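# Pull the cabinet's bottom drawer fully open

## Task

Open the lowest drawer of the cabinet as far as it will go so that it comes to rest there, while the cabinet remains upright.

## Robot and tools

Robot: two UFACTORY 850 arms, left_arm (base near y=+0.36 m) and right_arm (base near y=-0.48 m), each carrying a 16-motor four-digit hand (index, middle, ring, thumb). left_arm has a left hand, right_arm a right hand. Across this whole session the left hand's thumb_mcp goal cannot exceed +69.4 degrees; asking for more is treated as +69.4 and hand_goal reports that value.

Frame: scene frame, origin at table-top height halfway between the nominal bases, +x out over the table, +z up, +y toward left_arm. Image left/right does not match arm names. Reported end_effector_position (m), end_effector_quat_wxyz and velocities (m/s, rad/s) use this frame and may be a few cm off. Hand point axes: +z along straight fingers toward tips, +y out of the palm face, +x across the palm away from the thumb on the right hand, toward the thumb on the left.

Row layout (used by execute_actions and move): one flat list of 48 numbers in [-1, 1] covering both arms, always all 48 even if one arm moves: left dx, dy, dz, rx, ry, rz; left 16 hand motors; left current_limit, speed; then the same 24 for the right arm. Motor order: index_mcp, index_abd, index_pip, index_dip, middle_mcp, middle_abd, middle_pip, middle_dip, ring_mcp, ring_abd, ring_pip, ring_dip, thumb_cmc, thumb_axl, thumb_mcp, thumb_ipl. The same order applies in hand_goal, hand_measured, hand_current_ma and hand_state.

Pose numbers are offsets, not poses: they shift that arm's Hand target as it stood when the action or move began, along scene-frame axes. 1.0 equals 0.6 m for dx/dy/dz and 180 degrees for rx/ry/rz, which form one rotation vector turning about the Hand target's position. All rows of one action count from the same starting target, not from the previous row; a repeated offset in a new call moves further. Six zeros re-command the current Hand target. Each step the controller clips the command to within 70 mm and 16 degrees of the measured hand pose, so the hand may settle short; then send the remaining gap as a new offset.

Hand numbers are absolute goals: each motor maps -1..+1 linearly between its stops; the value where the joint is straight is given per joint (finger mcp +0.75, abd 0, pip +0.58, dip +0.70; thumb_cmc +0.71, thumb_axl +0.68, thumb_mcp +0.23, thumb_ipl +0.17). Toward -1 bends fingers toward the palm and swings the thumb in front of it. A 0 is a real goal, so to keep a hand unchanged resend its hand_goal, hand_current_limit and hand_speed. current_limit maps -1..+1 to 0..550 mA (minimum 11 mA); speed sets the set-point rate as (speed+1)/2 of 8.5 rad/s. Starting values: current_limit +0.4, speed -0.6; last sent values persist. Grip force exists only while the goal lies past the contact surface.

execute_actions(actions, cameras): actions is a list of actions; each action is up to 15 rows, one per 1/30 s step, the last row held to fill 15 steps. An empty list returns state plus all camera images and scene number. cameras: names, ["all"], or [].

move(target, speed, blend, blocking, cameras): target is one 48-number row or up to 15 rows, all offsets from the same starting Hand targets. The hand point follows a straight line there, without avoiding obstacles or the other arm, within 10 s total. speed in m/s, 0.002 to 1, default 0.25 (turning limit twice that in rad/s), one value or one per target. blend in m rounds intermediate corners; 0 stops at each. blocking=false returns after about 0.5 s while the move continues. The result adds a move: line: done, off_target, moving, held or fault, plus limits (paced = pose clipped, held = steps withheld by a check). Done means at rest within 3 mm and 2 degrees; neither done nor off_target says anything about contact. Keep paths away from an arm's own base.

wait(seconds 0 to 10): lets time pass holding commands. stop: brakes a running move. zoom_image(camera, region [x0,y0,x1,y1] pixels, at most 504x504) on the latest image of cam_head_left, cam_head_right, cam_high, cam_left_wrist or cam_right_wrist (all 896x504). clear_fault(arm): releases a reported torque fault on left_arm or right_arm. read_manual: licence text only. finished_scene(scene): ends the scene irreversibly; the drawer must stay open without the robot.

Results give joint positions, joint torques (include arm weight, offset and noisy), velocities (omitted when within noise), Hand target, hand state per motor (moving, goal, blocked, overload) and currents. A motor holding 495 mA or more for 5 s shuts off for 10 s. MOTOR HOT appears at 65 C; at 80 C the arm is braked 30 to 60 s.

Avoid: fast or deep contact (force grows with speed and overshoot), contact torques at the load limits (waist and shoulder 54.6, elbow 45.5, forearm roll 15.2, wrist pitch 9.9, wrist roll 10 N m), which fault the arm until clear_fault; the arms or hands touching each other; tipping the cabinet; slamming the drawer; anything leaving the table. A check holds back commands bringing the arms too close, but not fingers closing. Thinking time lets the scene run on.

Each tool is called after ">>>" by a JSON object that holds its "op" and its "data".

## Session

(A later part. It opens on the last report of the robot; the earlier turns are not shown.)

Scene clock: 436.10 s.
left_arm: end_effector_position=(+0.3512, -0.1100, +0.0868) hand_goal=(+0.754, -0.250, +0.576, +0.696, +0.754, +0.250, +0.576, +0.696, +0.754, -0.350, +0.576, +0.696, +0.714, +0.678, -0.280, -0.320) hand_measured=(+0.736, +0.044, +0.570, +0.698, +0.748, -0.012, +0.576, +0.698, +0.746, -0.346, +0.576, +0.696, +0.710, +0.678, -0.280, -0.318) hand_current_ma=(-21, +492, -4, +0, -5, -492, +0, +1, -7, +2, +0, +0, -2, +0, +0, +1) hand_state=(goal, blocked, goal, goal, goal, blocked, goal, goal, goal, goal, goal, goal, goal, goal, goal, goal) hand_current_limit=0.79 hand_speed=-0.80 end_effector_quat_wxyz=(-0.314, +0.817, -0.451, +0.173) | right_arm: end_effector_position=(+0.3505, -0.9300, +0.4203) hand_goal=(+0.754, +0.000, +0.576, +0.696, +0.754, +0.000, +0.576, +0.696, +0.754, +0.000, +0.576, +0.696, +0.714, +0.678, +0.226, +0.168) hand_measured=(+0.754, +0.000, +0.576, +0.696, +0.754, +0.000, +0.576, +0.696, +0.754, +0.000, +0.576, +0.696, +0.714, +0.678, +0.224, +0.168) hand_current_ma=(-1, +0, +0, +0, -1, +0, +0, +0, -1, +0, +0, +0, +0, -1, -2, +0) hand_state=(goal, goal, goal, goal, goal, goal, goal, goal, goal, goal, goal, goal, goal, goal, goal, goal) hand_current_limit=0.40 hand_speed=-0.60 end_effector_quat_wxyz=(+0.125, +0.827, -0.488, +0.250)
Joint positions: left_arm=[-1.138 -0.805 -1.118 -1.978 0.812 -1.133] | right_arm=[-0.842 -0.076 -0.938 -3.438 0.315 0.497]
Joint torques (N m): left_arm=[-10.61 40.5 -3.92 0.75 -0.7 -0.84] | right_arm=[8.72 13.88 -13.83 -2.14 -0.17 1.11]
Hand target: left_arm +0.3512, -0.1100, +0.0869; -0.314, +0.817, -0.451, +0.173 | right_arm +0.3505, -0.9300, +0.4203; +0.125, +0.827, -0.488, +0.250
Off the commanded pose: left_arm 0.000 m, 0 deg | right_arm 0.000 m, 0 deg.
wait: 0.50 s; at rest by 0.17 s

>>> {"op": "move", "data": {"target": [0,0,0,0,0,0, 0.68,-0.25,0.576,0.696, 0.68,0.25,0.576,0.696, 0.754,-0.35,0.576,0.696, 0.714,0.678,-0.28,-0.32, 0.79,-0.8, 0,0,0,0,0,0, 0.754,0,0.576,0.696,0.754,0,0.576,0.696,0.754,0,0.576,0.696,0.714,0.678,0.226,0.168,0.4,-0.6], "speed": 0.01, "cameras": ["cam_head_right","cam_left_wrist"]}}

Scene clock: 450.47 s.
left_arm: end_effector_position=(+0.3512, -0.1100, +0.0868) hand_goal=(+0.680, -0.250, +0.576, +0.696, +0.680, +0.250, +0.576, +0.696, +0.754, -0.350, +0.576, +0.696, +0.714, +0.678, -0.280, -0.320) hand_measured=(+0.722, +0.044, +0.588, +0.702, +0.736, -0.010, +0.590, +0.702, +0.746, -0.346, +0.576, +0.696, +0.710, +0.678, -0.280, -0.318) hand_current_ma=(+82, +492, +11, +4, +122, -492, +14, +5, -7, +2, +0, +0, -2, +0, +0, +1) hand_state=(blocked, blocked, goal, goal, blocked, blocked, goal, goal, goal, goal, goal, goal, goal, goal, goal, goal) hand_current_limit=0.79 hand_speed=-0.80 end_effector_quat_wxyz=(-0.314, +0.817, -0.451, +0.173) | right_arm: end_effector_position=(+0.3505, -0.9300, +0.4203) hand_goal=(+0.754, +0.000, +0.576, +0.696, +0.754, +0.000, +0.576, +0.696, +0.754, +0.000, +0.576, +0.696, +0.714, +0.678, +0.226, +0.168) hand_measured=(+0.754, +0.000, +0.576, +0.696, +0.754, +0.000, +0.576, +0.696, +0.754, +0.000, +0.576, +0.696, +0.714, +0.678, +0.224, +0.168) hand_current_ma=(-1, +0, +0, +0, -1, +0, +0, +0, -1, +0, +0, +0, +0, -1, -2, +0) hand_state=(goal, goal, goal, goal, goal, goal, goal, goal, goal, goal, goal, goal, goal, goal, goal, goal) hand_current_limit=0.40 hand_speed=-0.60 end_effector_quat_wxyz=(+0.125, +0.827, -0.488, +0.250)
Joint positions: left_arm=[-1.138 -0.805 -1.118 -1.978 0.812 -1.133] | right_arm=[-0.842 -0.076 -0.938 -3.438 0.315 0.497]
Joint torques (N m): left_arm=[-10.83 43.57 -3.92 -1.55 1.35 -0.91] | right_arm=[8.15 14.51 -13.66 -1.94 -0.28 1.1]
Hand target: left_arm +0.3512, -0.1100, +0.0869; -0.314, +0.817, -0.451, +0.173 | right_arm +0.3505, -0.9300, +0.4203; +0.125, +0.827, -0.488, +0.250
Off the commanded pose: left_arm 0.000 m, 0 deg | right_arm 0.000 m, 0 deg.
move: done
camera_calibration:
cam_left_wrist: T_world_to_cam=[[-0.0296922, 0.883009, 0.468415, 0.0285455], [0.162108, -0.458164, 0.87396, -0.221424], [0.986326, 0.101884, -0.129539, -0.19848], [0, 0, 0, 1]] pos_world=[0.232508, -0.106433, 0.154434]
Images, in order (width x height): cam_head_right 896x504, cam_left_wrist 896x504.

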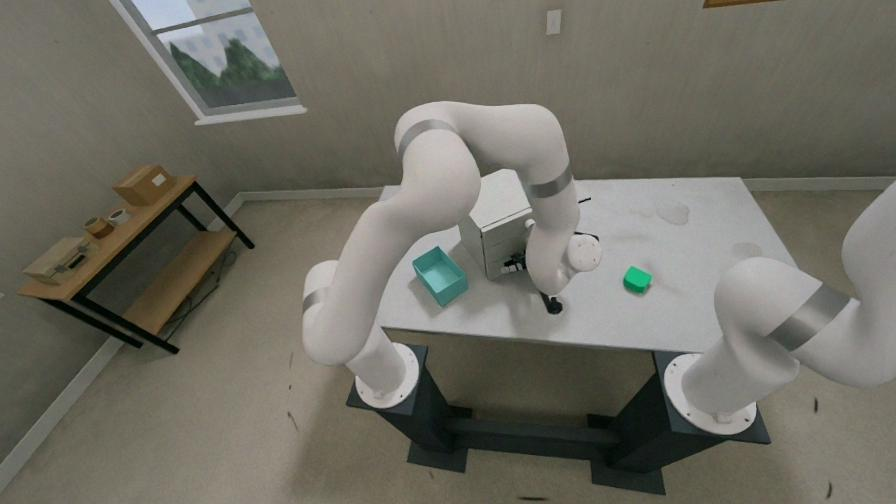

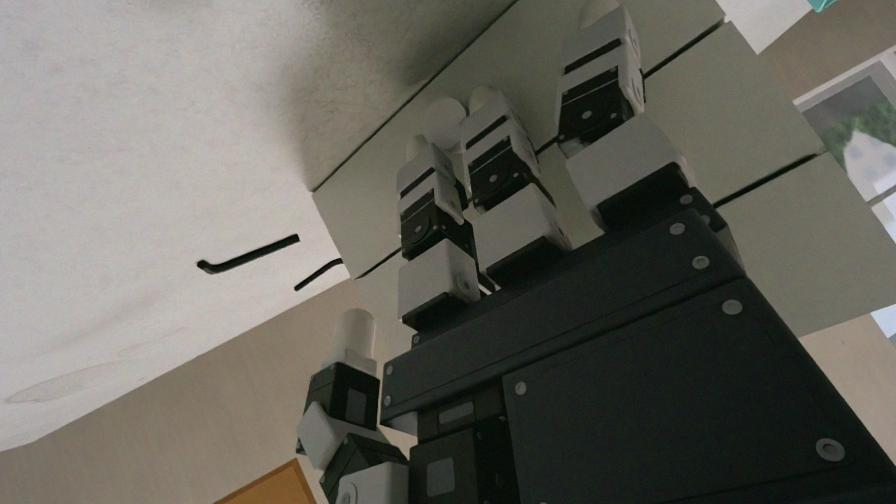

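>>> {"op": "move", "data": {"target": [-0.0141,-0.0089,0,0,0,0, 0.65,-0.25,0.576,0.696, 0.65,0.25,0.576,0.696, 0.754,-0.35,0.576,0.696, 0.714,0.678,-0.28,-0.32, 0.79,-0.8, 0,0,0,0,0,0, 0.754,0,0.576,0.696,0.754,0,0.576,0.696,0.754,0,0.576,0.696,0.714,0.678,0.226,0.168,0.4,-0.6], "speed": 0.01, "cameras": ["cam_head_right","cam_left_wrist"]}}

>>> {"op": "zoom_image", "data": {"camera": "cam_head_right", "region": [470, 200, 570, 300]}}

>>> {"op": "zoom_image", "data": {"camera": "cam_left_wrist", "region": [380, 40, 560, 220]}}

Scene clock: 458.27 s.
left_arm: end_effector_position=(+0.3428, -0.1153, +0.0869) hand_goal=(+0.650, -0.250, +0.576, +0.696, +0.650, +0.250, +0.576, +0.696, +0.754, -0.350, +0.576, +0.696, +0.714, +0.678, -0.280, -0.320) hand_measured=(+0.700, +0.038, +0.594, +0.706, +0.712, -0.010, +0.596, +0.706, +0.746, -0.346, +0.576, +0.696, +0.710, +0.678, -0.280, -0.318) hand_current_ma=(+104, +492, +23, +9, +148, -492, +24, +10, -7, +2, +0, +0, -2, +0, +0, +1) hand_state=(blocked, blocked, goal, goal, blocked, blocked, goal, goal, goal, goal, goal, goal, goal, goal, goal, goal) hand_current_limit=0.79 hand_speed=-0.80 end_effector_quat_wxyz=(-0.314, +0.817, -0.451, +0.173) | right_arm: end_effector_position=(+0.3505, -0.9300, +0.4203) hand_goal=(+0.754, +0.000, +0.576, +0.696, +0.754, +0.000, +0.576, +0.696, +0.754, +0.000, +0.576, +0.696, +0.714, +0.678, +0.226, +0.168) hand_measured=(+0.754, +0.000, +0.576, +0.696, +0.754, +0.000, +0.576, +0.696, +0.754, +0.000, +0.576, +0.696, +0.714, +0.678, +0.224, +0.168) hand_current_ma=(-1, +0, +0, +0, -1, +0, +0, +0, -1, +0, +0, +0, +0, -1, -2, +0) hand_state=(goal, goal, goal, goal, goal, goal, goal, goal, goal, goal, goal, goal, goal, goal, goal, goal) hand_current_limit=0.40 hand_speed=-0.60 end_effector_quat_wxyz=(+0.125, +0.827, -0.488, +0.250)
Joint positions: left_arm=[-1.156 -0.806 -1.121 -1.994 0.818 -1.134] | right_arm=[-0.842 -0.076 -0.938 -3.438 0.315 0.497]
Joint torques (N m): left_arm=[-13.89 41.56 -16.01 -1.76 1.79 -1.41] | right_arm=[8.95 14.81 -13.69 -1.8 -0.42 1.08]
Hand target: left_arm +0.3427, -0.1153, +0.0869; -0.314, +0.817, -0.451, +0.173 | right_arm +0.3505, -0.9300, +0.4203; +0.125, +0.827, -0.488, +0.250
Off the commanded pose: left_arm 0.000 m, 0 deg | right_arm 0.000 m, 0 deg.
move: done
camera_calibration:
cam_left_wrist: T_world_to_cam=[[-0.0296688, 0.882948, 0.468533, 0.0329451], [0.162112, -0.458283, 0.873897, -0.222495], [0.986326, 0.101882, -0.129539, -0.189655], [0, 0, 0, 1]] pos_world=[0.224108, -0.111732, 0.154434]
Images, in order (width x height): cam_head_right 896x504, cam_left_wrist 896x504.

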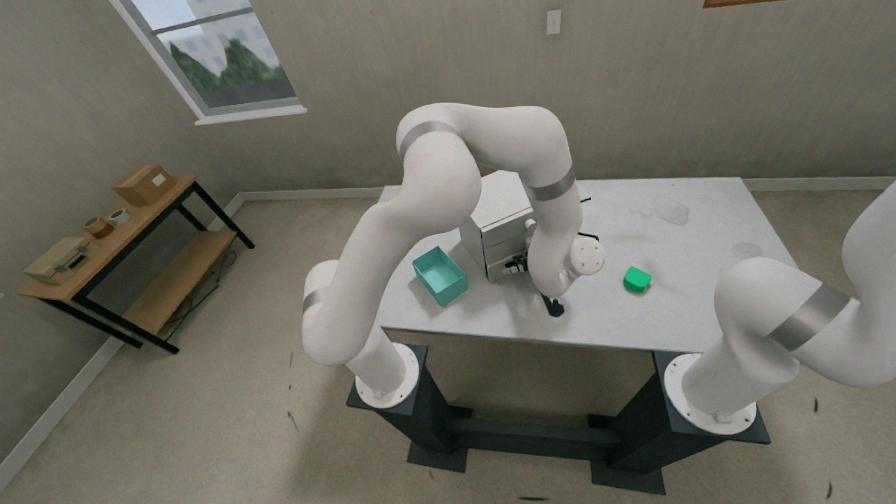

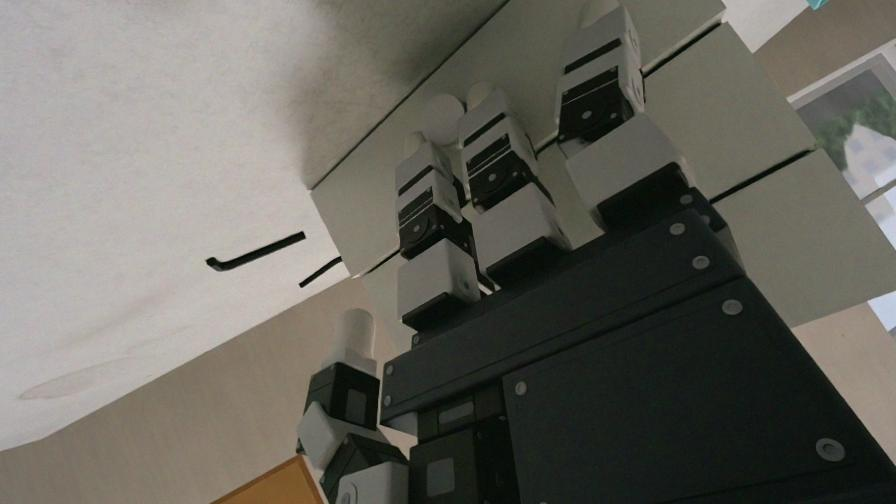

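Scaled by 5.040 from the camera's 896x504 image, which has a finer 1280x720 frame.

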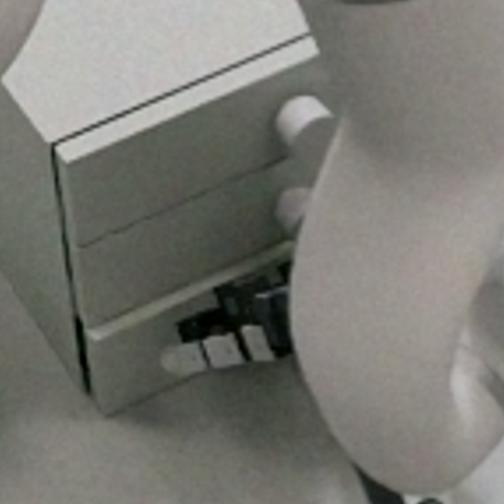

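Scaled by 2.800 from the camera's 896x504 image, which has a finer 1280x720 frame.

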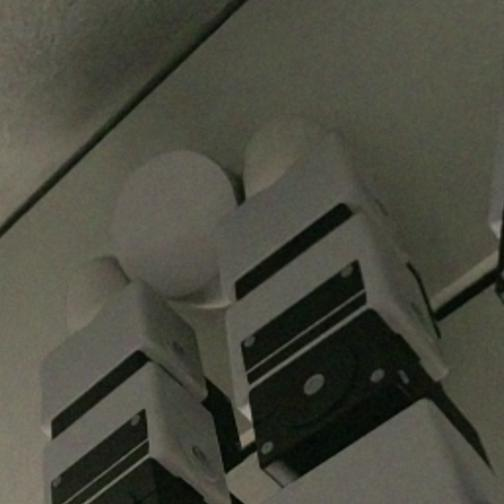

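>>> {"op": "move", "data": {"target": [-0.0282,-0.0178,0,0,0,0, 0.63,-0.25,0.576,0.696, 0.63,0.25,0.576,0.696, 0.754,-0.35,0.576,0.696, 0.714,0.678,-0.28,-0.32, 0.79,-0.8, 0,0,0,0,0,0, 0.754,0,0.576,0.696,0.754,0,0.576,0.696,0.754,0,0.576,0.696,0.714,0.678,0.226,0.168,0.4,-0.6], "speed": 0.01, "cameras": ["cam_head_right","cam_left_wrist"]}}

>>> {"op": "zoom_image", "data": {"camera": "cam_head_right", "region": [470, 200, 570, 300]}}

>>> {"op": "zoom_image", "data": {"camera": "cam_left_wrist", "region": [380, 40, 560, 220]}}

Scene clock: 465.67 s.
left_arm: end_effector_position=(+0.3259, -0.1260, +0.0869) hand_goal=(+0.630, -0.250, +0.576, +0.696, +0.630, +0.250, +0.576, +0.696, +0.754, -0.350, +0.576, +0.696, +0.714, +0.678, -0.280, -0.320) hand_measured=(+0.682, +0.038, +0.596, +0.706, +0.694, -0.010, +0.596, +0.706, +0.746, -0.346, +0.576, +0.696, +0.710, +0.678, -0.280, -0.318) hand_current_ma=(+113, +492, +23, +9, +156, -492, +24, +10, -7, +2, +0, +0, -2, +0, +0, +1) hand_state=(blocked, blocked, goal, goal, blocked, blocked, goal, goal, goal, goal, goal, goal, goal, goal, goal, goal) hand_current_limit=0.79 hand_speed=-0.80 end_effector_quat_wxyz=(-0.314, +0.817, -0.451, +0.173) | right_arm: end_effector_position=(+0.3505, -0.9300, +0.4203) hand_goal=(+0.754, +0.000, +0.576, +0.696, +0.754, +0.000, +0.576, +0.696, +0.754, +0.000, +0.576, +0.696, +0.714, +0.678, +0.226, +0.168) hand_measured=(+0.754, +0.000, +0.576, +0.696, +0.754, +0.000, +0.576, +0.696, +0.754, +0.000, +0.576, +0.696, +0.714, +0.678, +0.224, +0.168) hand_current_ma=(-1, +0, +0, +0, -1, +0, +0, +0, -1, +0, +0, +0, +0, -1, -2, +0) hand_state=(goal, goal, goal, goal, goal, goal, goal, goal, goal, goal, goal, goal, goal, goal, goal, goal) hand_current_limit=0.40 hand_speed=-0.60 end_effector_quat_wxyz=(+0.125, +0.827, -0.488, +0.250)
Joint positions: left_arm=[-1.192 -0.81 -1.129 -2.027 0.83 -1.136] | right_arm=[-0.842 -0.076 -0.938 -3.438 0.315 0.497]
Joint torques (N m): left_arm=[-13.54 41.67 -15.98 -2.18 1.71 -1.26] | right_arm=[9.3 14.21 -13.69 -1.8 -0.53 1.12]
Hand target: left_arm +0.3258, -0.1260, +0.0869; -0.314, +0.817, -0.451, +0.173 | right_arm +0.3505, -0.9300, +0.4203; +0.125, +0.827, -0.488, +0.250
Off the commanded pose: left_arm 0.000 m, 0 deg | right_arm 0.000 m, 0 deg.
move: done
camera_calibration:
cam_left_wrist: T_world_to_cam=[[-0.0296688, 0.882948, 0.468533, 0.0418913], [0.162112, -0.458283, 0.873897, -0.224659], [0.986326, 0.101882, -0.129539, -0.171896], [0, 0, 0, 1]] pos_world=[0.207208, -0.122432, 0.154434]
Images, in order (width x height): cam_head_right 896x504, cam_left_wrist 896x504.

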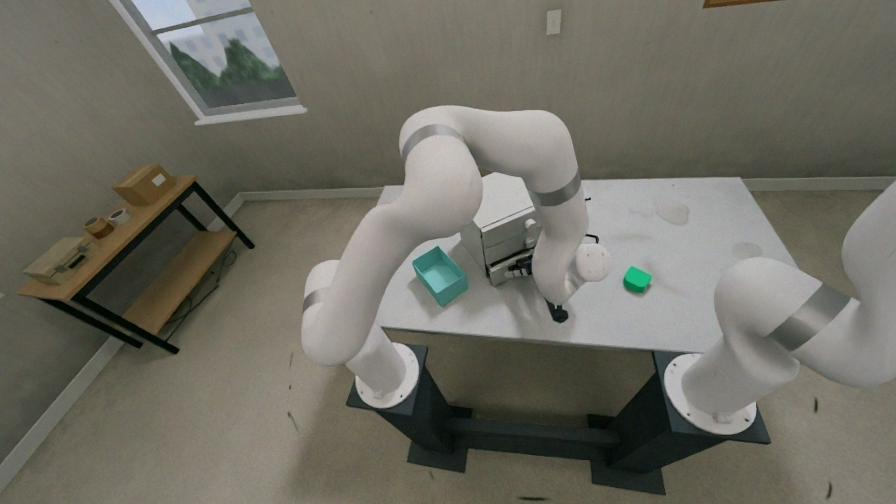

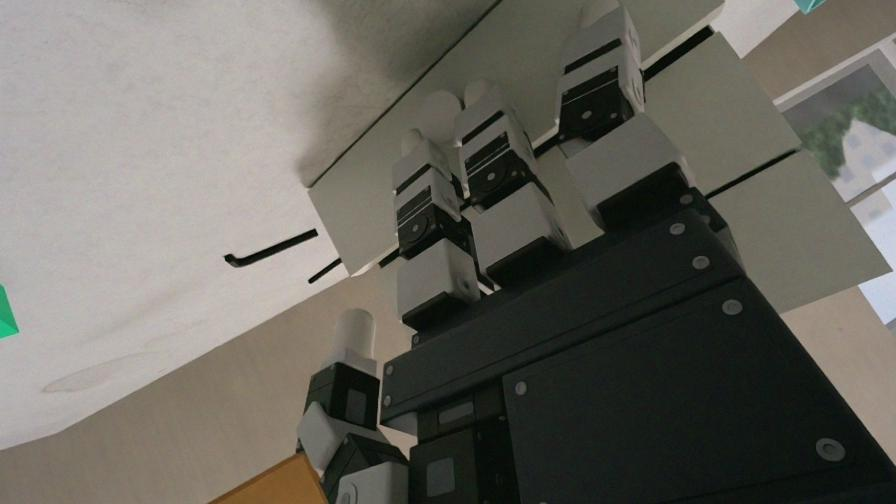

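Scaled by 5.040 from the camera's 896x504 image, which has a finer 1280x720 frame.

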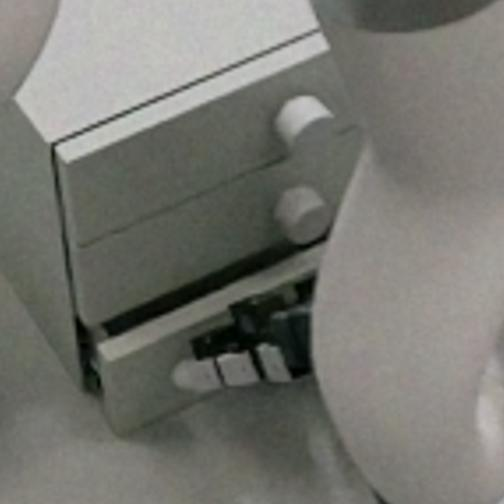

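Scaled by 2.800 from the camera's 896x504 image, which has a finer 1280x720 frame.

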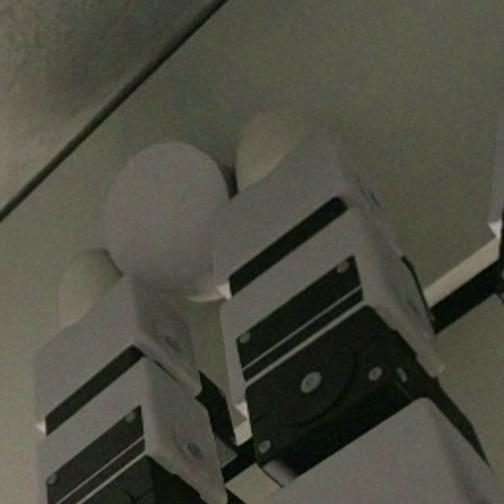

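>>> {"op": "move", "data": {"target": [-0.0563,-0.0356,0,0,0,0, 0.63,-0.25,0.576,0.696, 0.63,0.25,0.576,0.696, 0.754,-0.35,0.576,0.696, 0.714,0.678,-0.28,-0.32, 0.79,-0.8, 0,0,0,0,0,0, 0.754,0,0.576,0.696,0.754,0,0.576,0.696,0.754,0,0.576,0.696,0.714,0.678,0.226,0.168,0.4,-0.6], "speed": 0.015, "cameras": ["cam_head_right","cam_left_wrist"]}}

>>> {"op": "zoom_image", "data": {"camera": "cam_left_wrist", "region": [380, 40, 560, 220]}}

Scene clock: 473.20 s.
left_arm: end_effector_position=(+0.2921, -0.1473, +0.0869) hand_goal=(+0.630, -0.250, +0.576, +0.696, +0.630, +0.250, +0.576, +0.696, +0.754, -0.350, +0.576, +0.696, +0.714, +0.678, -0.280, -0.320) hand_measured=(+0.682, +0.038, +0.598, +0.708, +0.694, -0.010, +0.598, +0.708, +0.746, -0.346, +0.576, +0.696, +0.710, +0.678, -0.280, -0.318) hand_current_ma=(+113, +492, +27, +11, +156, -492, +28, +11, -7, +2, +0, +0, -2, +0, +0, +1) hand_state=(blocked, blocked, blocked, goal, blocked, blocked, blocked, goal, goal, goal, goal, goal, goal, goal, goal, goal) hand_current_limit=0.79 hand_speed=-0.80 end_effector_quat_wxyz=(-0.314, +0.817, -0.451, +0.173) | right_arm: end_effector_position=(+0.3505, -0.9300, +0.4203) hand_goal=(+0.754, +0.000, +0.576, +0.696, +0.754, +0.000, +0.576, +0.696, +0.754, +0.000, +0.576, +0.696, +0.714, +0.678, +0.226, +0.168) hand_measured=(+0.754, +0.000, +0.576, +0.696, +0.754, +0.000, +0.576, +0.696, +0.754, +0.000, +0.576, +0.696, +0.714, +0.678, +0.224, +0.168) hand_current_ma=(-1, +0, +0, +0, -1, +0, +0, +0, -1, +0, +0, +0, +0, -1, -2, +0) hand_state=(goal, goal, goal, goal, goal, goal, goal, goal, goal, goal, goal, goal, goal, goal, goal, goal) hand_current_limit=0.40 hand_speed=-0.60 end_effector_quat_wxyz=(+0.125, +0.827, -0.488, +0.250)
Joint positions: left_arm=[-1.262 -0.822 -1.152 -2.093 0.855 -1.136] | right_arm=[-0.842 -0.076 -0.938 -3.438 0.315 0.497]
Joint torques (N m): left_arm=[-13.61 39.46 -15.33 -2.3 1.68 0.62] | right_arm=[8.6 14.68 -13.83 -1.77 -0.72 1.1]
Hand target: left_arm +0.2920, -0.1474, +0.0869; -0.314, +0.817, -0.451, +0.173 | right_arm +0.3505, -0.9300, +0.4203; +0.125, +0.827, -0.488, +0.250
Off the commanded pose: left_arm 0.000 m, 0 deg | right_arm 0.000 m, 0 deg.
move: done
camera_calibration:
cam_left_wrist: T_world_to_cam=[[-0.0296922, 0.883009, 0.468415, 0.0597269], [0.162108, -0.458164, 0.87396, -0.228933], [0.986326, 0.101884, -0.129539, -0.136388], [0, 0, 0, 1]] pos_world=[0.173408, -0.143733, 0.154434]
Images, in order (width x height): cam_head_right 896x504, cam_left_wrist 896x504.

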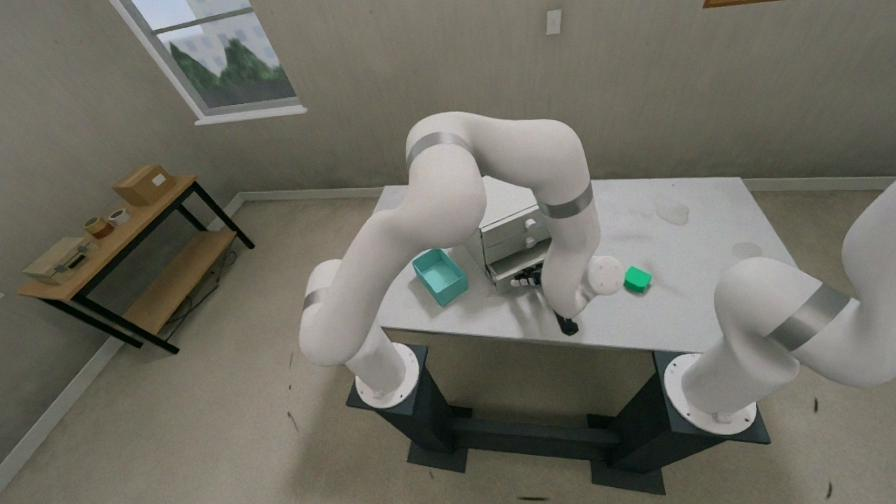

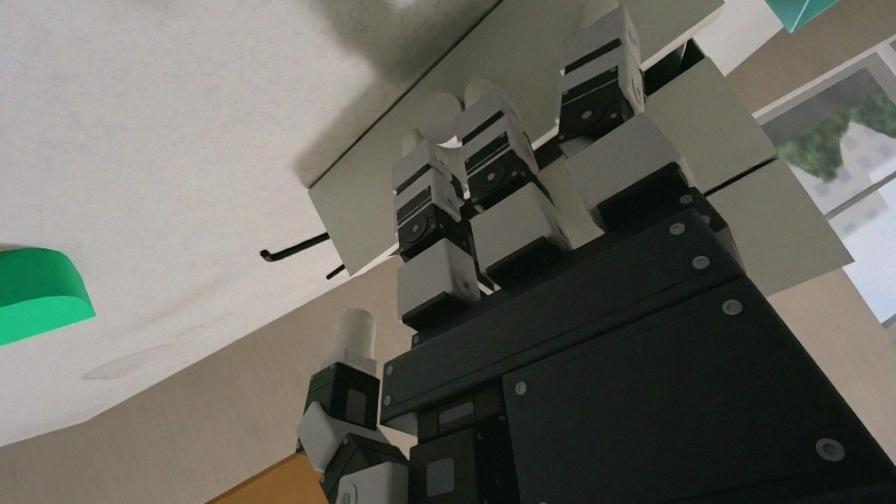

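Scaled by 2.800 from the camera's 896x504 image, which has a finer 1280x720 frame.

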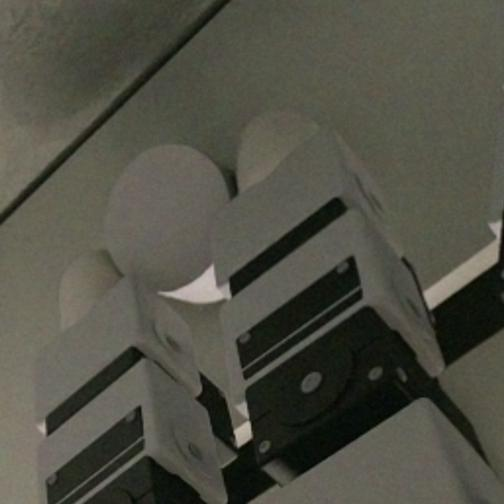

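>>> {"op": "move", "data": {"target": [-0.0845,-0.0534,0,0,0,0, 0.63,-0.25,0.576,0.696, 0.63,0.25,0.576,0.696, 0.754,-0.35,0.576,0.696, 0.714,0.678,-0.28,-0.32, 0.79,-0.8, 0,0,0,0,0,0, 0.754,0,0.576,0.696,0.754,0,0.576,0.696,0.754,0,0.576,0.696,0.714,0.678,0.226,0.168,0.4,-0.6], "speed": 0.02, "cameras": ["cam_head_right","cam_left_wrist"]}}

>>> {"op": "zoom_image", "data": {"camera": "cam_left_wrist", "region": [380, 40, 560, 220]}}

Scene clock: 492.43 s.
left_arm: end_effector_position=(+0.2414, -0.1794, +0.0869) hand_goal=(+0.630, -0.250, +0.576, +0.696, +0.630, +0.250, +0.576, +0.696, +0.754, -0.350, +0.576, +0.696, +0.714, +0.678, -0.280, -0.320) hand_measured=(+0.682, +0.038, +0.602, +0.710, +0.694, -0.010, +0.604, +0.710, +0.746, -0.346, +0.576, +0.696, +0.710, +0.678, -0.280, -0.318) hand_current_ma=(+113, +492, +37, +15, +156, -492, +40, +16, -7, +2, +0, +0, -2, +0, +0, +1) hand_state=(blocked, blocked, blocked, goal, blocked, blocked, blocked, goal, goal, goal, goal, goal, goal, goal, goal, goal) hand_current_limit=0.79 hand_speed=-0.80 end_effector_quat_wxyz=(-0.314, +0.817, -0.451, +0.173) | right_arm: end_effector_position=(+0.3505, -0.9300, +0.4203) hand_goal=(+0.754, +0.000, +0.576, +0.696, +0.754, +0.000, +0.576, +0.696, +0.754, +0.000, +0.576, +0.696, +0.714, +0.678, +0.226, +0.168) hand_measured=(+0.754, +0.000, +0.576, +0.696, +0.754, +0.000, +0.576, +0.696, +0.754, +0.000, +0.576, +0.696, +0.714, +0.678, +0.224, +0.168) hand_current_ma=(-1, +0, +0, +0, -1, +0, +0, +0, -1, +0, +0, +0, +0, -1, -2, +0) hand_state=(goal, goal, goal, goal, goal, goal, goal, goal, goal, goal, goal, goal, goal, goal, goal, goal) hand_current_limit=0.40 hand_speed=-0.60 end_effector_quat_wxyz=(+0.125, +0.827, -0.488, +0.250)
Joint positions: left_arm=[-1.363 -0.847 -1.203 -2.191 0.897 -1.132] | right_arm=[-0.842 -0.076 -0.938 -3.438 0.315 0.497]
Joint torques (N m): left_arm=[-12.79 39.36 -14.88 -2.89 1.74 0.63] | right_arm=[8.59 14.66 -13.74 -2.02 -0.83 1.17]
Hand target: left_arm +0.2413, -0.1794, +0.0869; -0.314, +0.817, -0.451, +0.173 | right_arm +0.3505, -0.9300, +0.4203; +0.125, +0.827, -0.488, +0.250
Off the commanded pose: left_arm 0.000 m, 0 deg | right_arm 0.000 m, 0 deg.
move: done
camera_calibration:
cam_left_wrist: T_world_to_cam=[[-0.0296688, 0.882948, 0.468533, 0.0865337], [0.162112, -0.458283, 0.873897, -0.235433], [0.986326, 0.101882, -0.129539, -0.0831111], [0, 0, 0, 1]] pos_world=[0.122708, -0.175832, 0.154434]
Images, in order (width x height): cam_head_right 896x504, cam_left_wrist 896x504.

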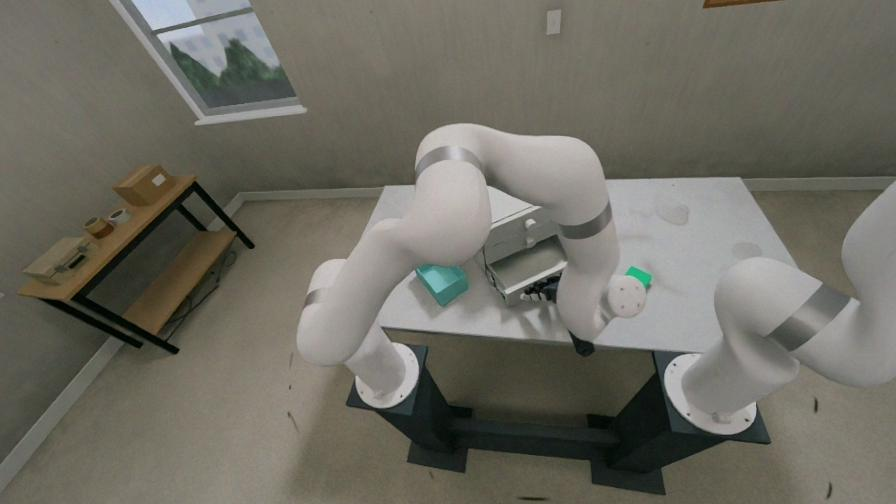

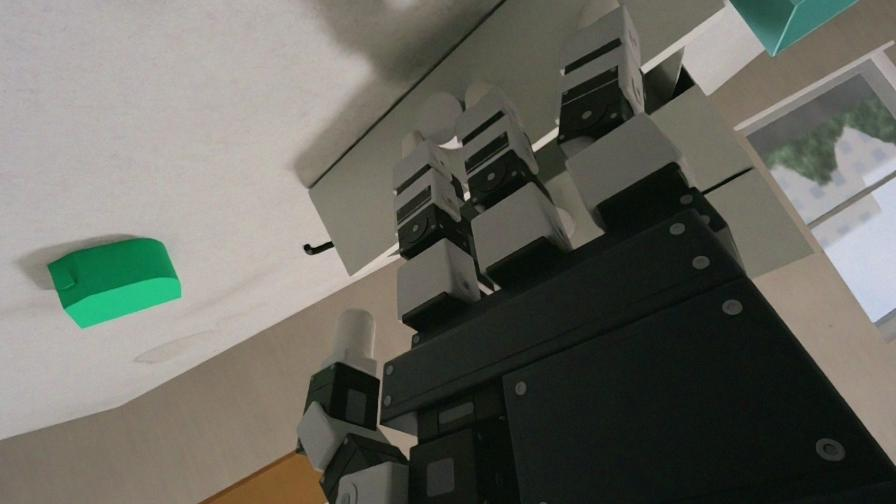

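Scaled by 2.800 from the camera's 896x504 image, which has a finer 1280x720 frame.

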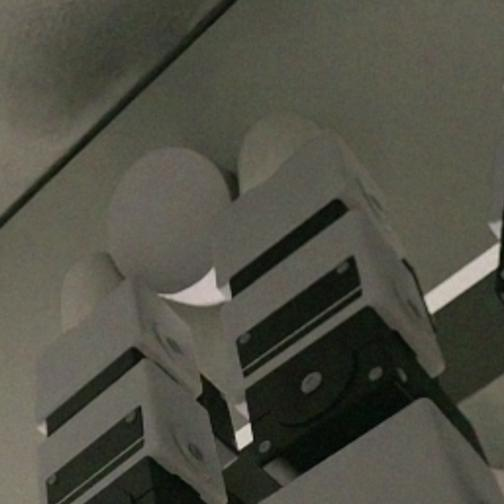

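>>> {"op": "move", "data": {"target": [-0.0563,-0.0356,0,0,0,0, 0.63,-0.25,0.576,0.696, 0.63,0.25,0.576,0.696, 0.754,-0.35,0.576,0.696, 0.714,0.678,-0.28,-0.32, 0.79,-0.8, 0,0,0,0,0,0, 0.754,0,0.576,0.696,0.754,0,0.576,0.696,0.754,0,0.576,0.696,0.714,0.678,0.226,0.168,0.4,-0.6], "speed": 0.018, "cameras": ["cam_head_right","cam_left_wrist"]}}

>>> {"op": "zoom_image", "data": {"camera": "cam_left_wrist", "region": [380, 40, 560, 220]}}

>>> {"op": "zoom_image", "data": {"camera": "cam_head_right", "region": [460, 200, 600, 340]}}

Scene clock: 499.87 s.
left_arm: end_effector_position=(+0.2077, -0.2007, +0.0869) hand_goal=(+0.630, -0.250, +0.576, +0.696, +0.630, +0.250, +0.576, +0.696, +0.754, -0.350, +0.576, +0.696, +0.714, +0.678, -0.280, -0.320) hand_measured=(+0.682, +0.038, +0.604, +0.712, +0.694, -0.010, +0.608, +0.712, +0.746, -0.346, +0.576, +0.696, +0.710, +0.678, -0.280, -0.318) hand_current_ma=(+113, +492, +42, +17, +156, -492, +48, +19, -7, +2, +0, +0, -2, +0, +0, +1) hand_state=(blocked, blocked, blocked, goal, blocked, blocked, blocked, goal, goal, goal, goal, goal, goal, goal, goal, goal) hand_current_limit=0.79 hand_speed=-0.80 end_effector_quat_wxyz=(-0.314, +0.817, -0.451, +0.173) | right_arm: end_effector_position=(+0.3505, -0.9300, +0.4203) hand_goal=(+0.754, +0.000, +0.576, +0.696, +0.754, +0.000, +0.576, +0.696, +0.754, +0.000, +0.576, +0.696, +0.714, +0.678, +0.226, +0.168) hand_measured=(+0.754, +0.000, +0.576, +0.696, +0.754, +0.000, +0.576, +0.696, +0.754, +0.000, +0.576, +0.696, +0.714, +0.678, +0.224, +0.168) hand_current_ma=(-1, +0, +0, +0, -1, +0, +0, +0, -1, +0, +0, +0, +0, -1, -2, +0) hand_state=(goal, goal, goal, goal, goal, goal, goal, goal, goal, goal, goal, goal, goal, goal, goal, goal) hand_current_limit=0.40 hand_speed=-0.60 end_effector_quat_wxyz=(+0.125, +0.827, -0.488, +0.250)
Joint positions: left_arm=[-1.426 -0.87 -1.249 -2.254 0.929 -1.126] | right_arm=[-0.842 -0.076 -0.938 -3.438 0.315 0.497]
Joint torques (N m): left_arm=[-13.33 39.64 -14.88 -3.11 1.64 0.64] | right_arm=[9.27 14.45 -13.83 -1.91 -1.04 1.15]
Hand target: left_arm +0.2076, -0.2008, +0.0869; -0.314, +0.817, -0.451, +0.173 | right_arm +0.3505, -0.9300, +0.4203; +0.125, +0.827, -0.488, +0.250
Off the commanded pose: left_arm 0.000 m, 0 deg | right_arm 0.000 m, 0 deg.
move: done
camera_calibration:
cam_left_wrist: T_world_to_cam=[[-0.0296688, 0.882948, 0.468533, 0.104341], [0.162112, -0.458283, 0.873897, -0.239731], [0.986326, 0.101882, -0.129539, -0.0477018], [0, 0, 0, 1]] pos_world=[0.0890083, -0.197132, 0.154434]
Images, in order (width x height): cam_head_right 896x504, cam_left_wrist 896x504.

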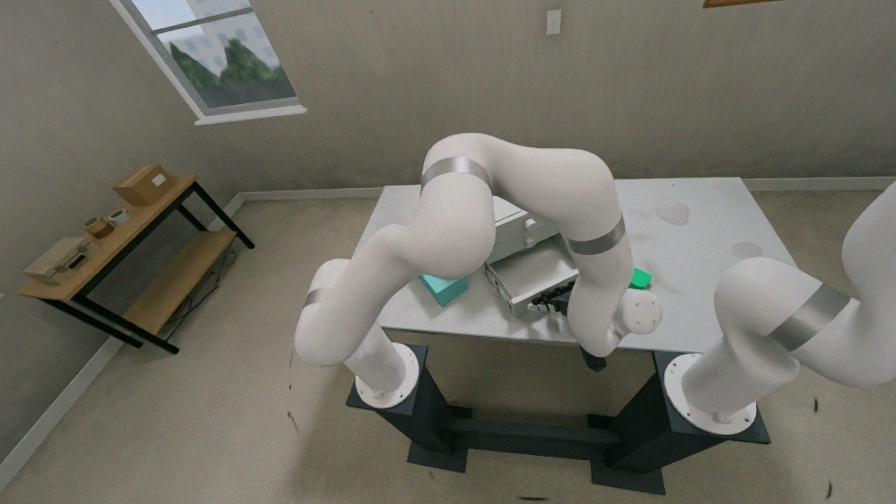

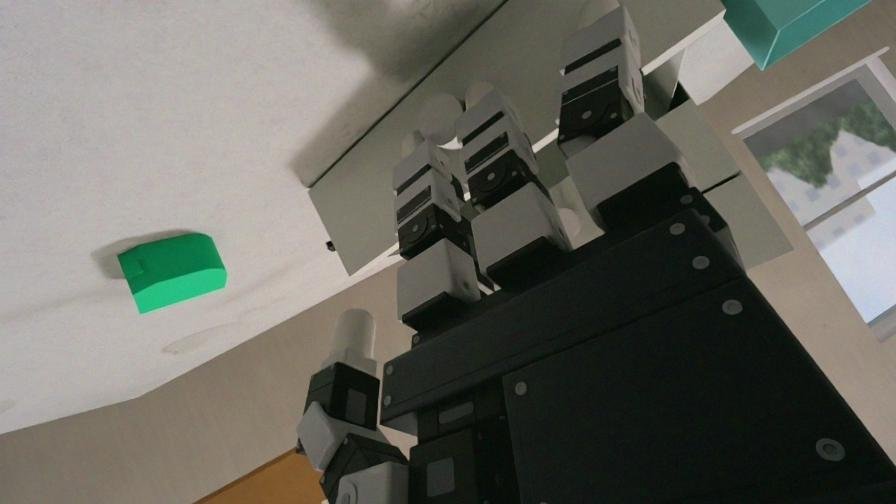

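Scaled by 2.800 from the camera's 896x504 image, which has a finer 1280x720 frame.

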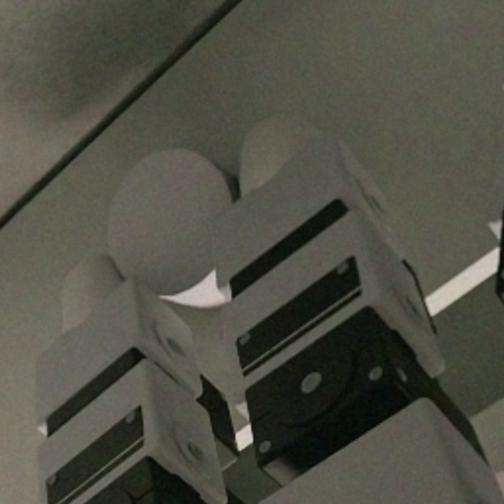

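Scaled by 3.600 from the camera's 896x504 image, which has a finer 1280x720 frame.

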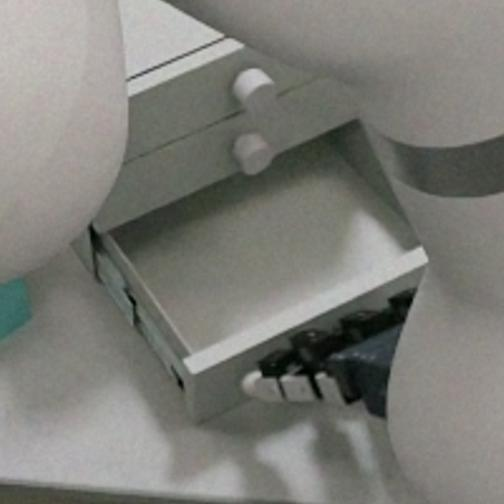

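>>> {"op": "move", "data": {"target": [-0.0211,-0.0134,0,0,0,0, 0.63,-0.25,0.576,0.696, 0.63,0.25,0.576,0.696, 0.754,-0.35,0.576,0.696, 0.714,0.678,-0.28,-0.32, 0.79,-0.8, 0,0,0,0,0,0, 0.754,0,0.576,0.696,0.754,0,0.576,0.696,0.754,0,0.576,0.696,0.714,0.678,0.226,0.168,0.4,-0.6], "speed": 0.012, "cameras": ["cam_head_right","cam_left_wrist"]}}

>>> {"op": "zoom_image", "data": {"camera": "cam_left_wrist", "region": [380, 40, 560, 220]}}

>>> {"op": "zoom_image", "data": {"camera": "cam_head_right", "region": [460, 200, 600, 340]}}

Scene clock: 505.30 s.
left_arm: end_effector_position=(+0.1950, -0.2088, +0.0869) hand_goal=(+0.630, -0.250, +0.576, +0.696, +0.630, +0.250, +0.576, +0.696, +0.754, -0.350, +0.576, +0.696, +0.714, +0.678, -0.280, -0.320) hand_measured=(+0.682, +0.038, +0.606, +0.712, +0.694, -0.010, +0.608, +0.714, +0.746, -0.346, +0.576, +0.696, +0.710, +0.678, -0.280, -0.318) hand_current_ma=(+113, +492, +43, +18, +156, -492, +50, +20, -7, +2, +0, +0, -2, +0, +0, +1) hand_state=(blocked, blocked, blocked, goal, blocked, blocked, blocked, goal, goal, goal, goal, goal, goal, goal, goal, goal) hand_current_limit=0.79 hand_speed=-0.80 end_effector_quat_wxyz=(-0.314, +0.817, -0.451, +0.173) | right_arm: end_effector_position=(+0.3505, -0.9300, +0.4203) hand_goal=(+0.754, +0.000, +0.576, +0.696, +0.754, +0.000, +0.576, +0.696, +0.754, +0.000, +0.576, +0.696, +0.714, +0.678, +0.226, +0.168) hand_measured=(+0.754, +0.000, +0.576, +0.696, +0.754, +0.000, +0.576, +0.696, +0.754, +0.000, +0.576, +0.696, +0.714, +0.678, +0.224, +0.168) hand_current_ma=(-1, +0, +0, +0, -1, +0, +0, +0, -1, +0, +0, +0, +0, -1, -2, +0) hand_state=(goal, goal, goal, goal, goal, goal, goal, goal, goal, goal, goal, goal, goal, goal, goal, goal) hand_current_limit=0.40 hand_speed=-0.60 end_effector_quat_wxyz=(+0.125, +0.827, -0.488, +0.250)
Joint positions: left_arm=[-1.45 -0.879 -1.268 -2.277 0.942 -1.124] | right_arm=[-0.842 -0.076 -0.938 -3.438 0.315 0.497]
Joint torques (N m): left_arm=[-13.47 41.36 -15 -3.37 1.66 0.68] | right_arm=[8.45 14.64 -13.85 -1.99 -1.14 1.12]
Hand target: left_arm +0.1949, -0.2088, +0.0869; -0.314, +0.817, -0.451, +0.173 | right_arm +0.3505, -0.9300, +0.4203; +0.125, +0.827, -0.488, +0.250
Off the commanded pose: left_arm 0.000 m, 0 deg | right_arm 0.000 m, 0 deg.
move: done
camera_calibration:
cam_left_wrist: T_world_to_cam=[[-0.0296688, 0.882948, 0.468533, 0.111027], [0.162112, -0.458283, 0.873897, -0.241338], [0.986326, 0.101882, -0.129539, -0.0343604], [0, 0, 0, 1]] pos_world=[0.0763083, -0.205132, 0.154434]
Images, in order (width x height): cam_head_right 896x504, cam_left_wrist 896x504.

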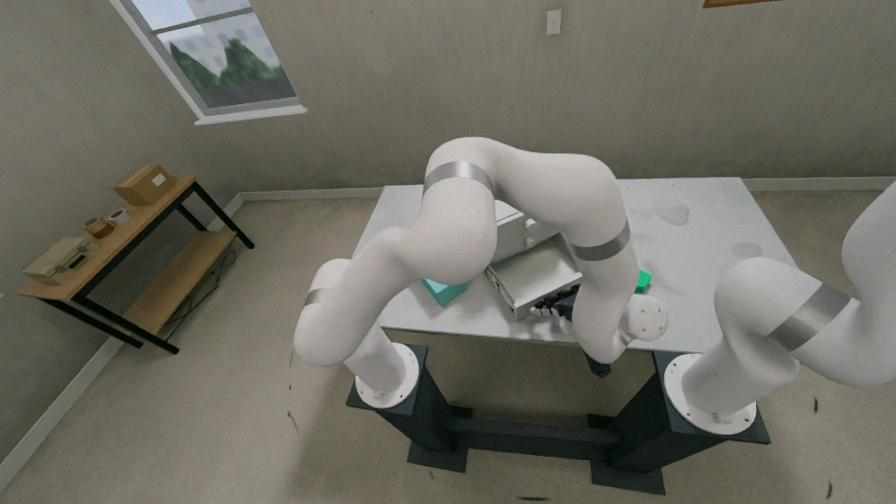

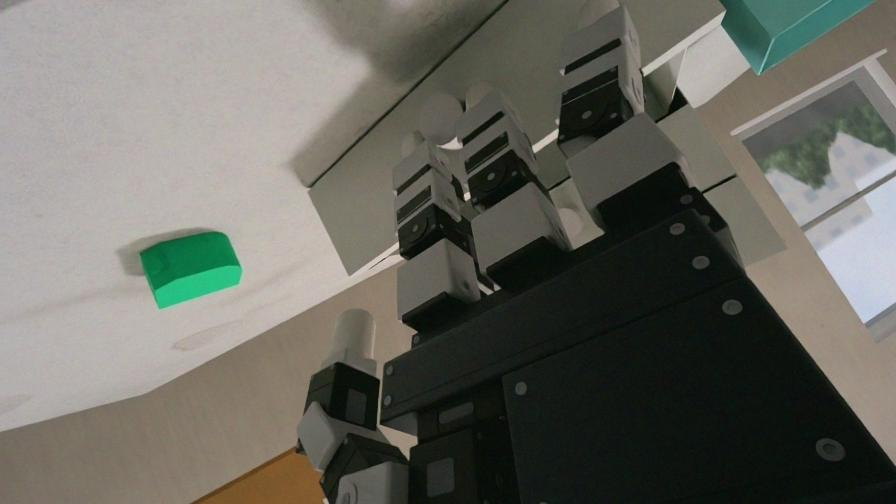

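Scaled by 2.800 from the camera's 896x504 image, which has a finer 1280x720 frame.

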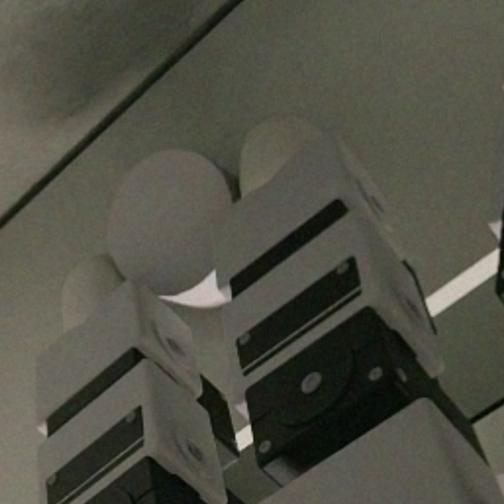

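Scaled by 3.600 from the camera's 896x504 image, which has a finer 1280x720 frame.

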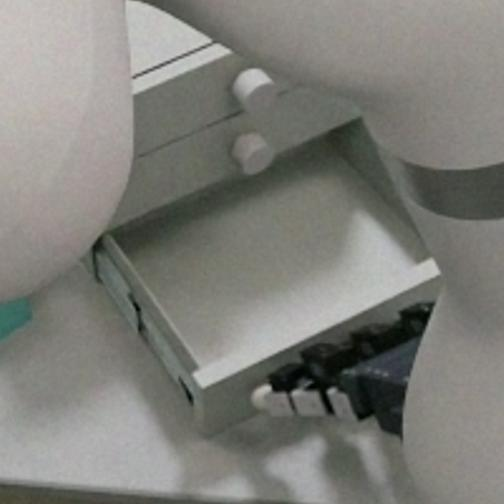

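>>> {"op": "move", "data": {"target": [-0.0141,-0.0089,0,0,0,0, 0.63,-0.25,0.576,0.696, 0.63,0.25,0.576,0.696, 0.754,-0.35,0.576,0.696, 0.714,0.678,-0.28,-0.32, 0.79,-0.8, 0,0,0,0,0,0, 0.754,0,0.576,0.696,0.754,0,0.576,0.696,0.754,0,0.576,0.696,0.714,0.678,0.226,0.168,0.4,-0.6], "speed": 0.01, "cameras": ["cam_head_right","cam_left_wrist"]}}

>>> {"op": "zoom_image", "data": {"camera": "cam_head_right", "region": [460, 200, 600, 340]}}

Scene clock: 510.27 s.
left_arm: end_effector_position=(+0.1866, -0.2141, +0.0869) hand_goal=(+0.630, -0.250, +0.576, +0.696, +0.630, +0.250, +0.576, +0.696, +0.754, -0.350, +0.576, +0.696, +0.714, +0.678, -0.280, -0.320) hand_measured=(+0.682, +0.038, +0.606, +0.712, +0.694, -0.010, +0.608, +0.714, +0.746, -0.346, +0.576, +0.696, +0.710, +0.678, -0.280, -0.318) hand_current_ma=(+113, +492, +44, +18, +156, -492, +52, +21, -7, +2, +0, +0, -2, +0, +0, +1) hand_state=(blocked, blocked, blocked, goal, blocked, blocked, blocked, goal, goal, goal, goal, goal, goal, goal, goal, goal) hand_current_limit=0.79 hand_speed=-0.80 end_effector_quat_wxyz=(-0.314, +0.817, -0.451, +0.173) | right_arm: end_effector_position=(+0.3505, -0.9300, +0.4203) hand_goal=(+0.754, +0.000, +0.576, +0.696, +0.754, +0.000, +0.576, +0.696, +0.754, +0.000, +0.576, +0.696, +0.714, +0.678, +0.226, +0.168) hand_measured=(+0.754, +0.000, +0.576, +0.696, +0.754, +0.000, +0.576, +0.696, +0.754, +0.000, +0.576, +0.696, +0.714, +0.678, +0.224, +0.168) hand_current_ma=(-1, +0, +0, +0, -1, +0, +0, +0, -1, +0, +0, +0, +0, -1, -2, +0) hand_state=(goal, goal, goal, goal, goal, goal, goal, goal, goal, goal, goal, goal, goal, goal, goal, goal) hand_current_limit=0.40 hand_speed=-0.60 end_effector_quat_wxyz=(+0.125, +0.827, -0.488, +0.250)
Joint positions: left_arm=[-1.465 -0.886 -1.282 -2.292 0.951 -1.122] | right_arm=[-0.842 -0.076 -0.938 -3.438 0.315 0.497]
Joint torques (N m): left_arm=[-12.55 41.67 -14.87 -3.75 1.64 0.7] | right_arm=[8.99 14.52 -13.85 -1.95 -1.23 1.11]
Hand target: left_arm +0.1864, -0.2142, +0.0869; -0.314, +0.817, -0.451, +0.173 | right_arm +0.3505, -0.9300, +0.4203; +0.125, +0.827, -0.488, +0.250
Off the commanded pose: left_arm 0.000 m, 0 deg | right_arm 0.000 m, 0 deg.
move: done
camera_calibration:
cam_left_wrist: T_world_to_cam=[[-0.0296688, 0.882948, 0.468533, 0.115546], [0.162112, -0.458283, 0.873897, -0.242451], [0.986326, 0.101882, -0.129539, -0.0255251], [0, 0, 0, 1]] pos_world=[0.0679083, -0.210532, 0.154434]
Images, in order (width x height): cam_head_right 896x504, cam_left_wrist 896x504.

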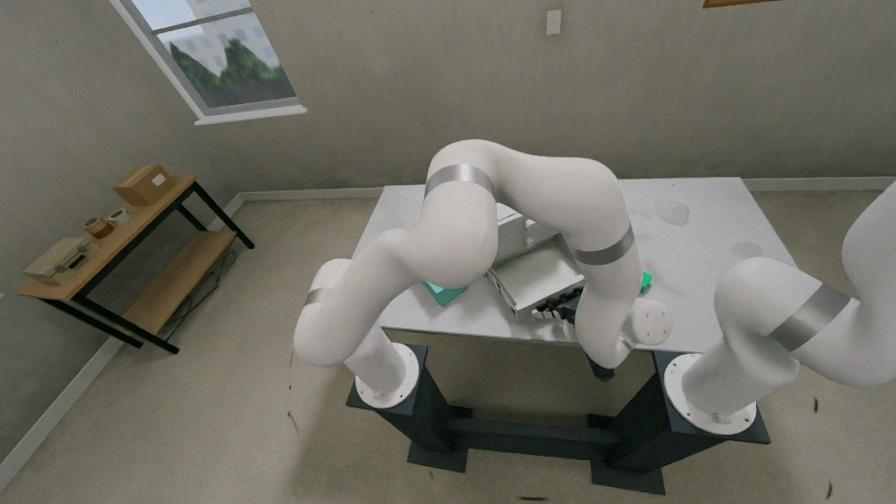

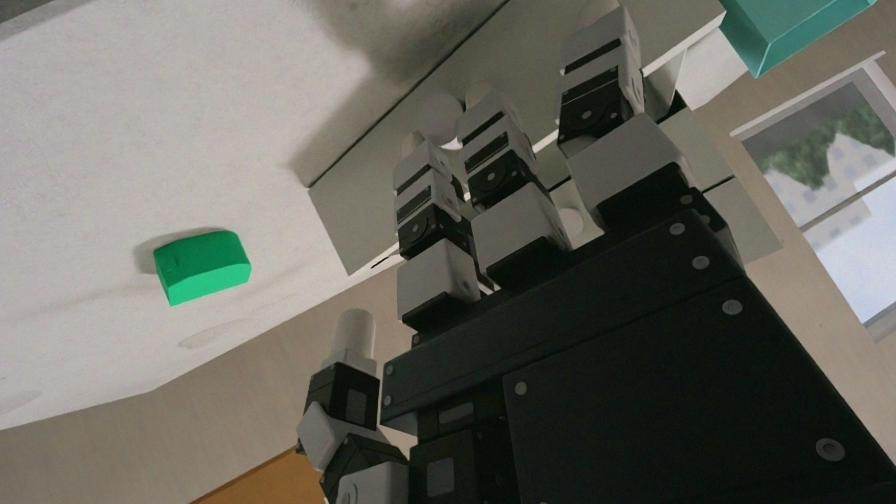

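Scaled by 3.600 from the camera's 896x504 image, which has a finer 1280x720 frame.

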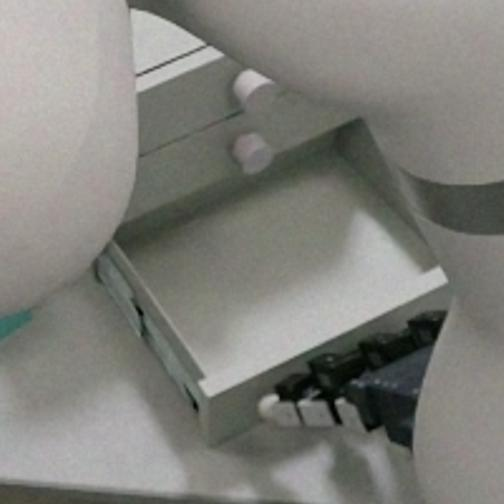

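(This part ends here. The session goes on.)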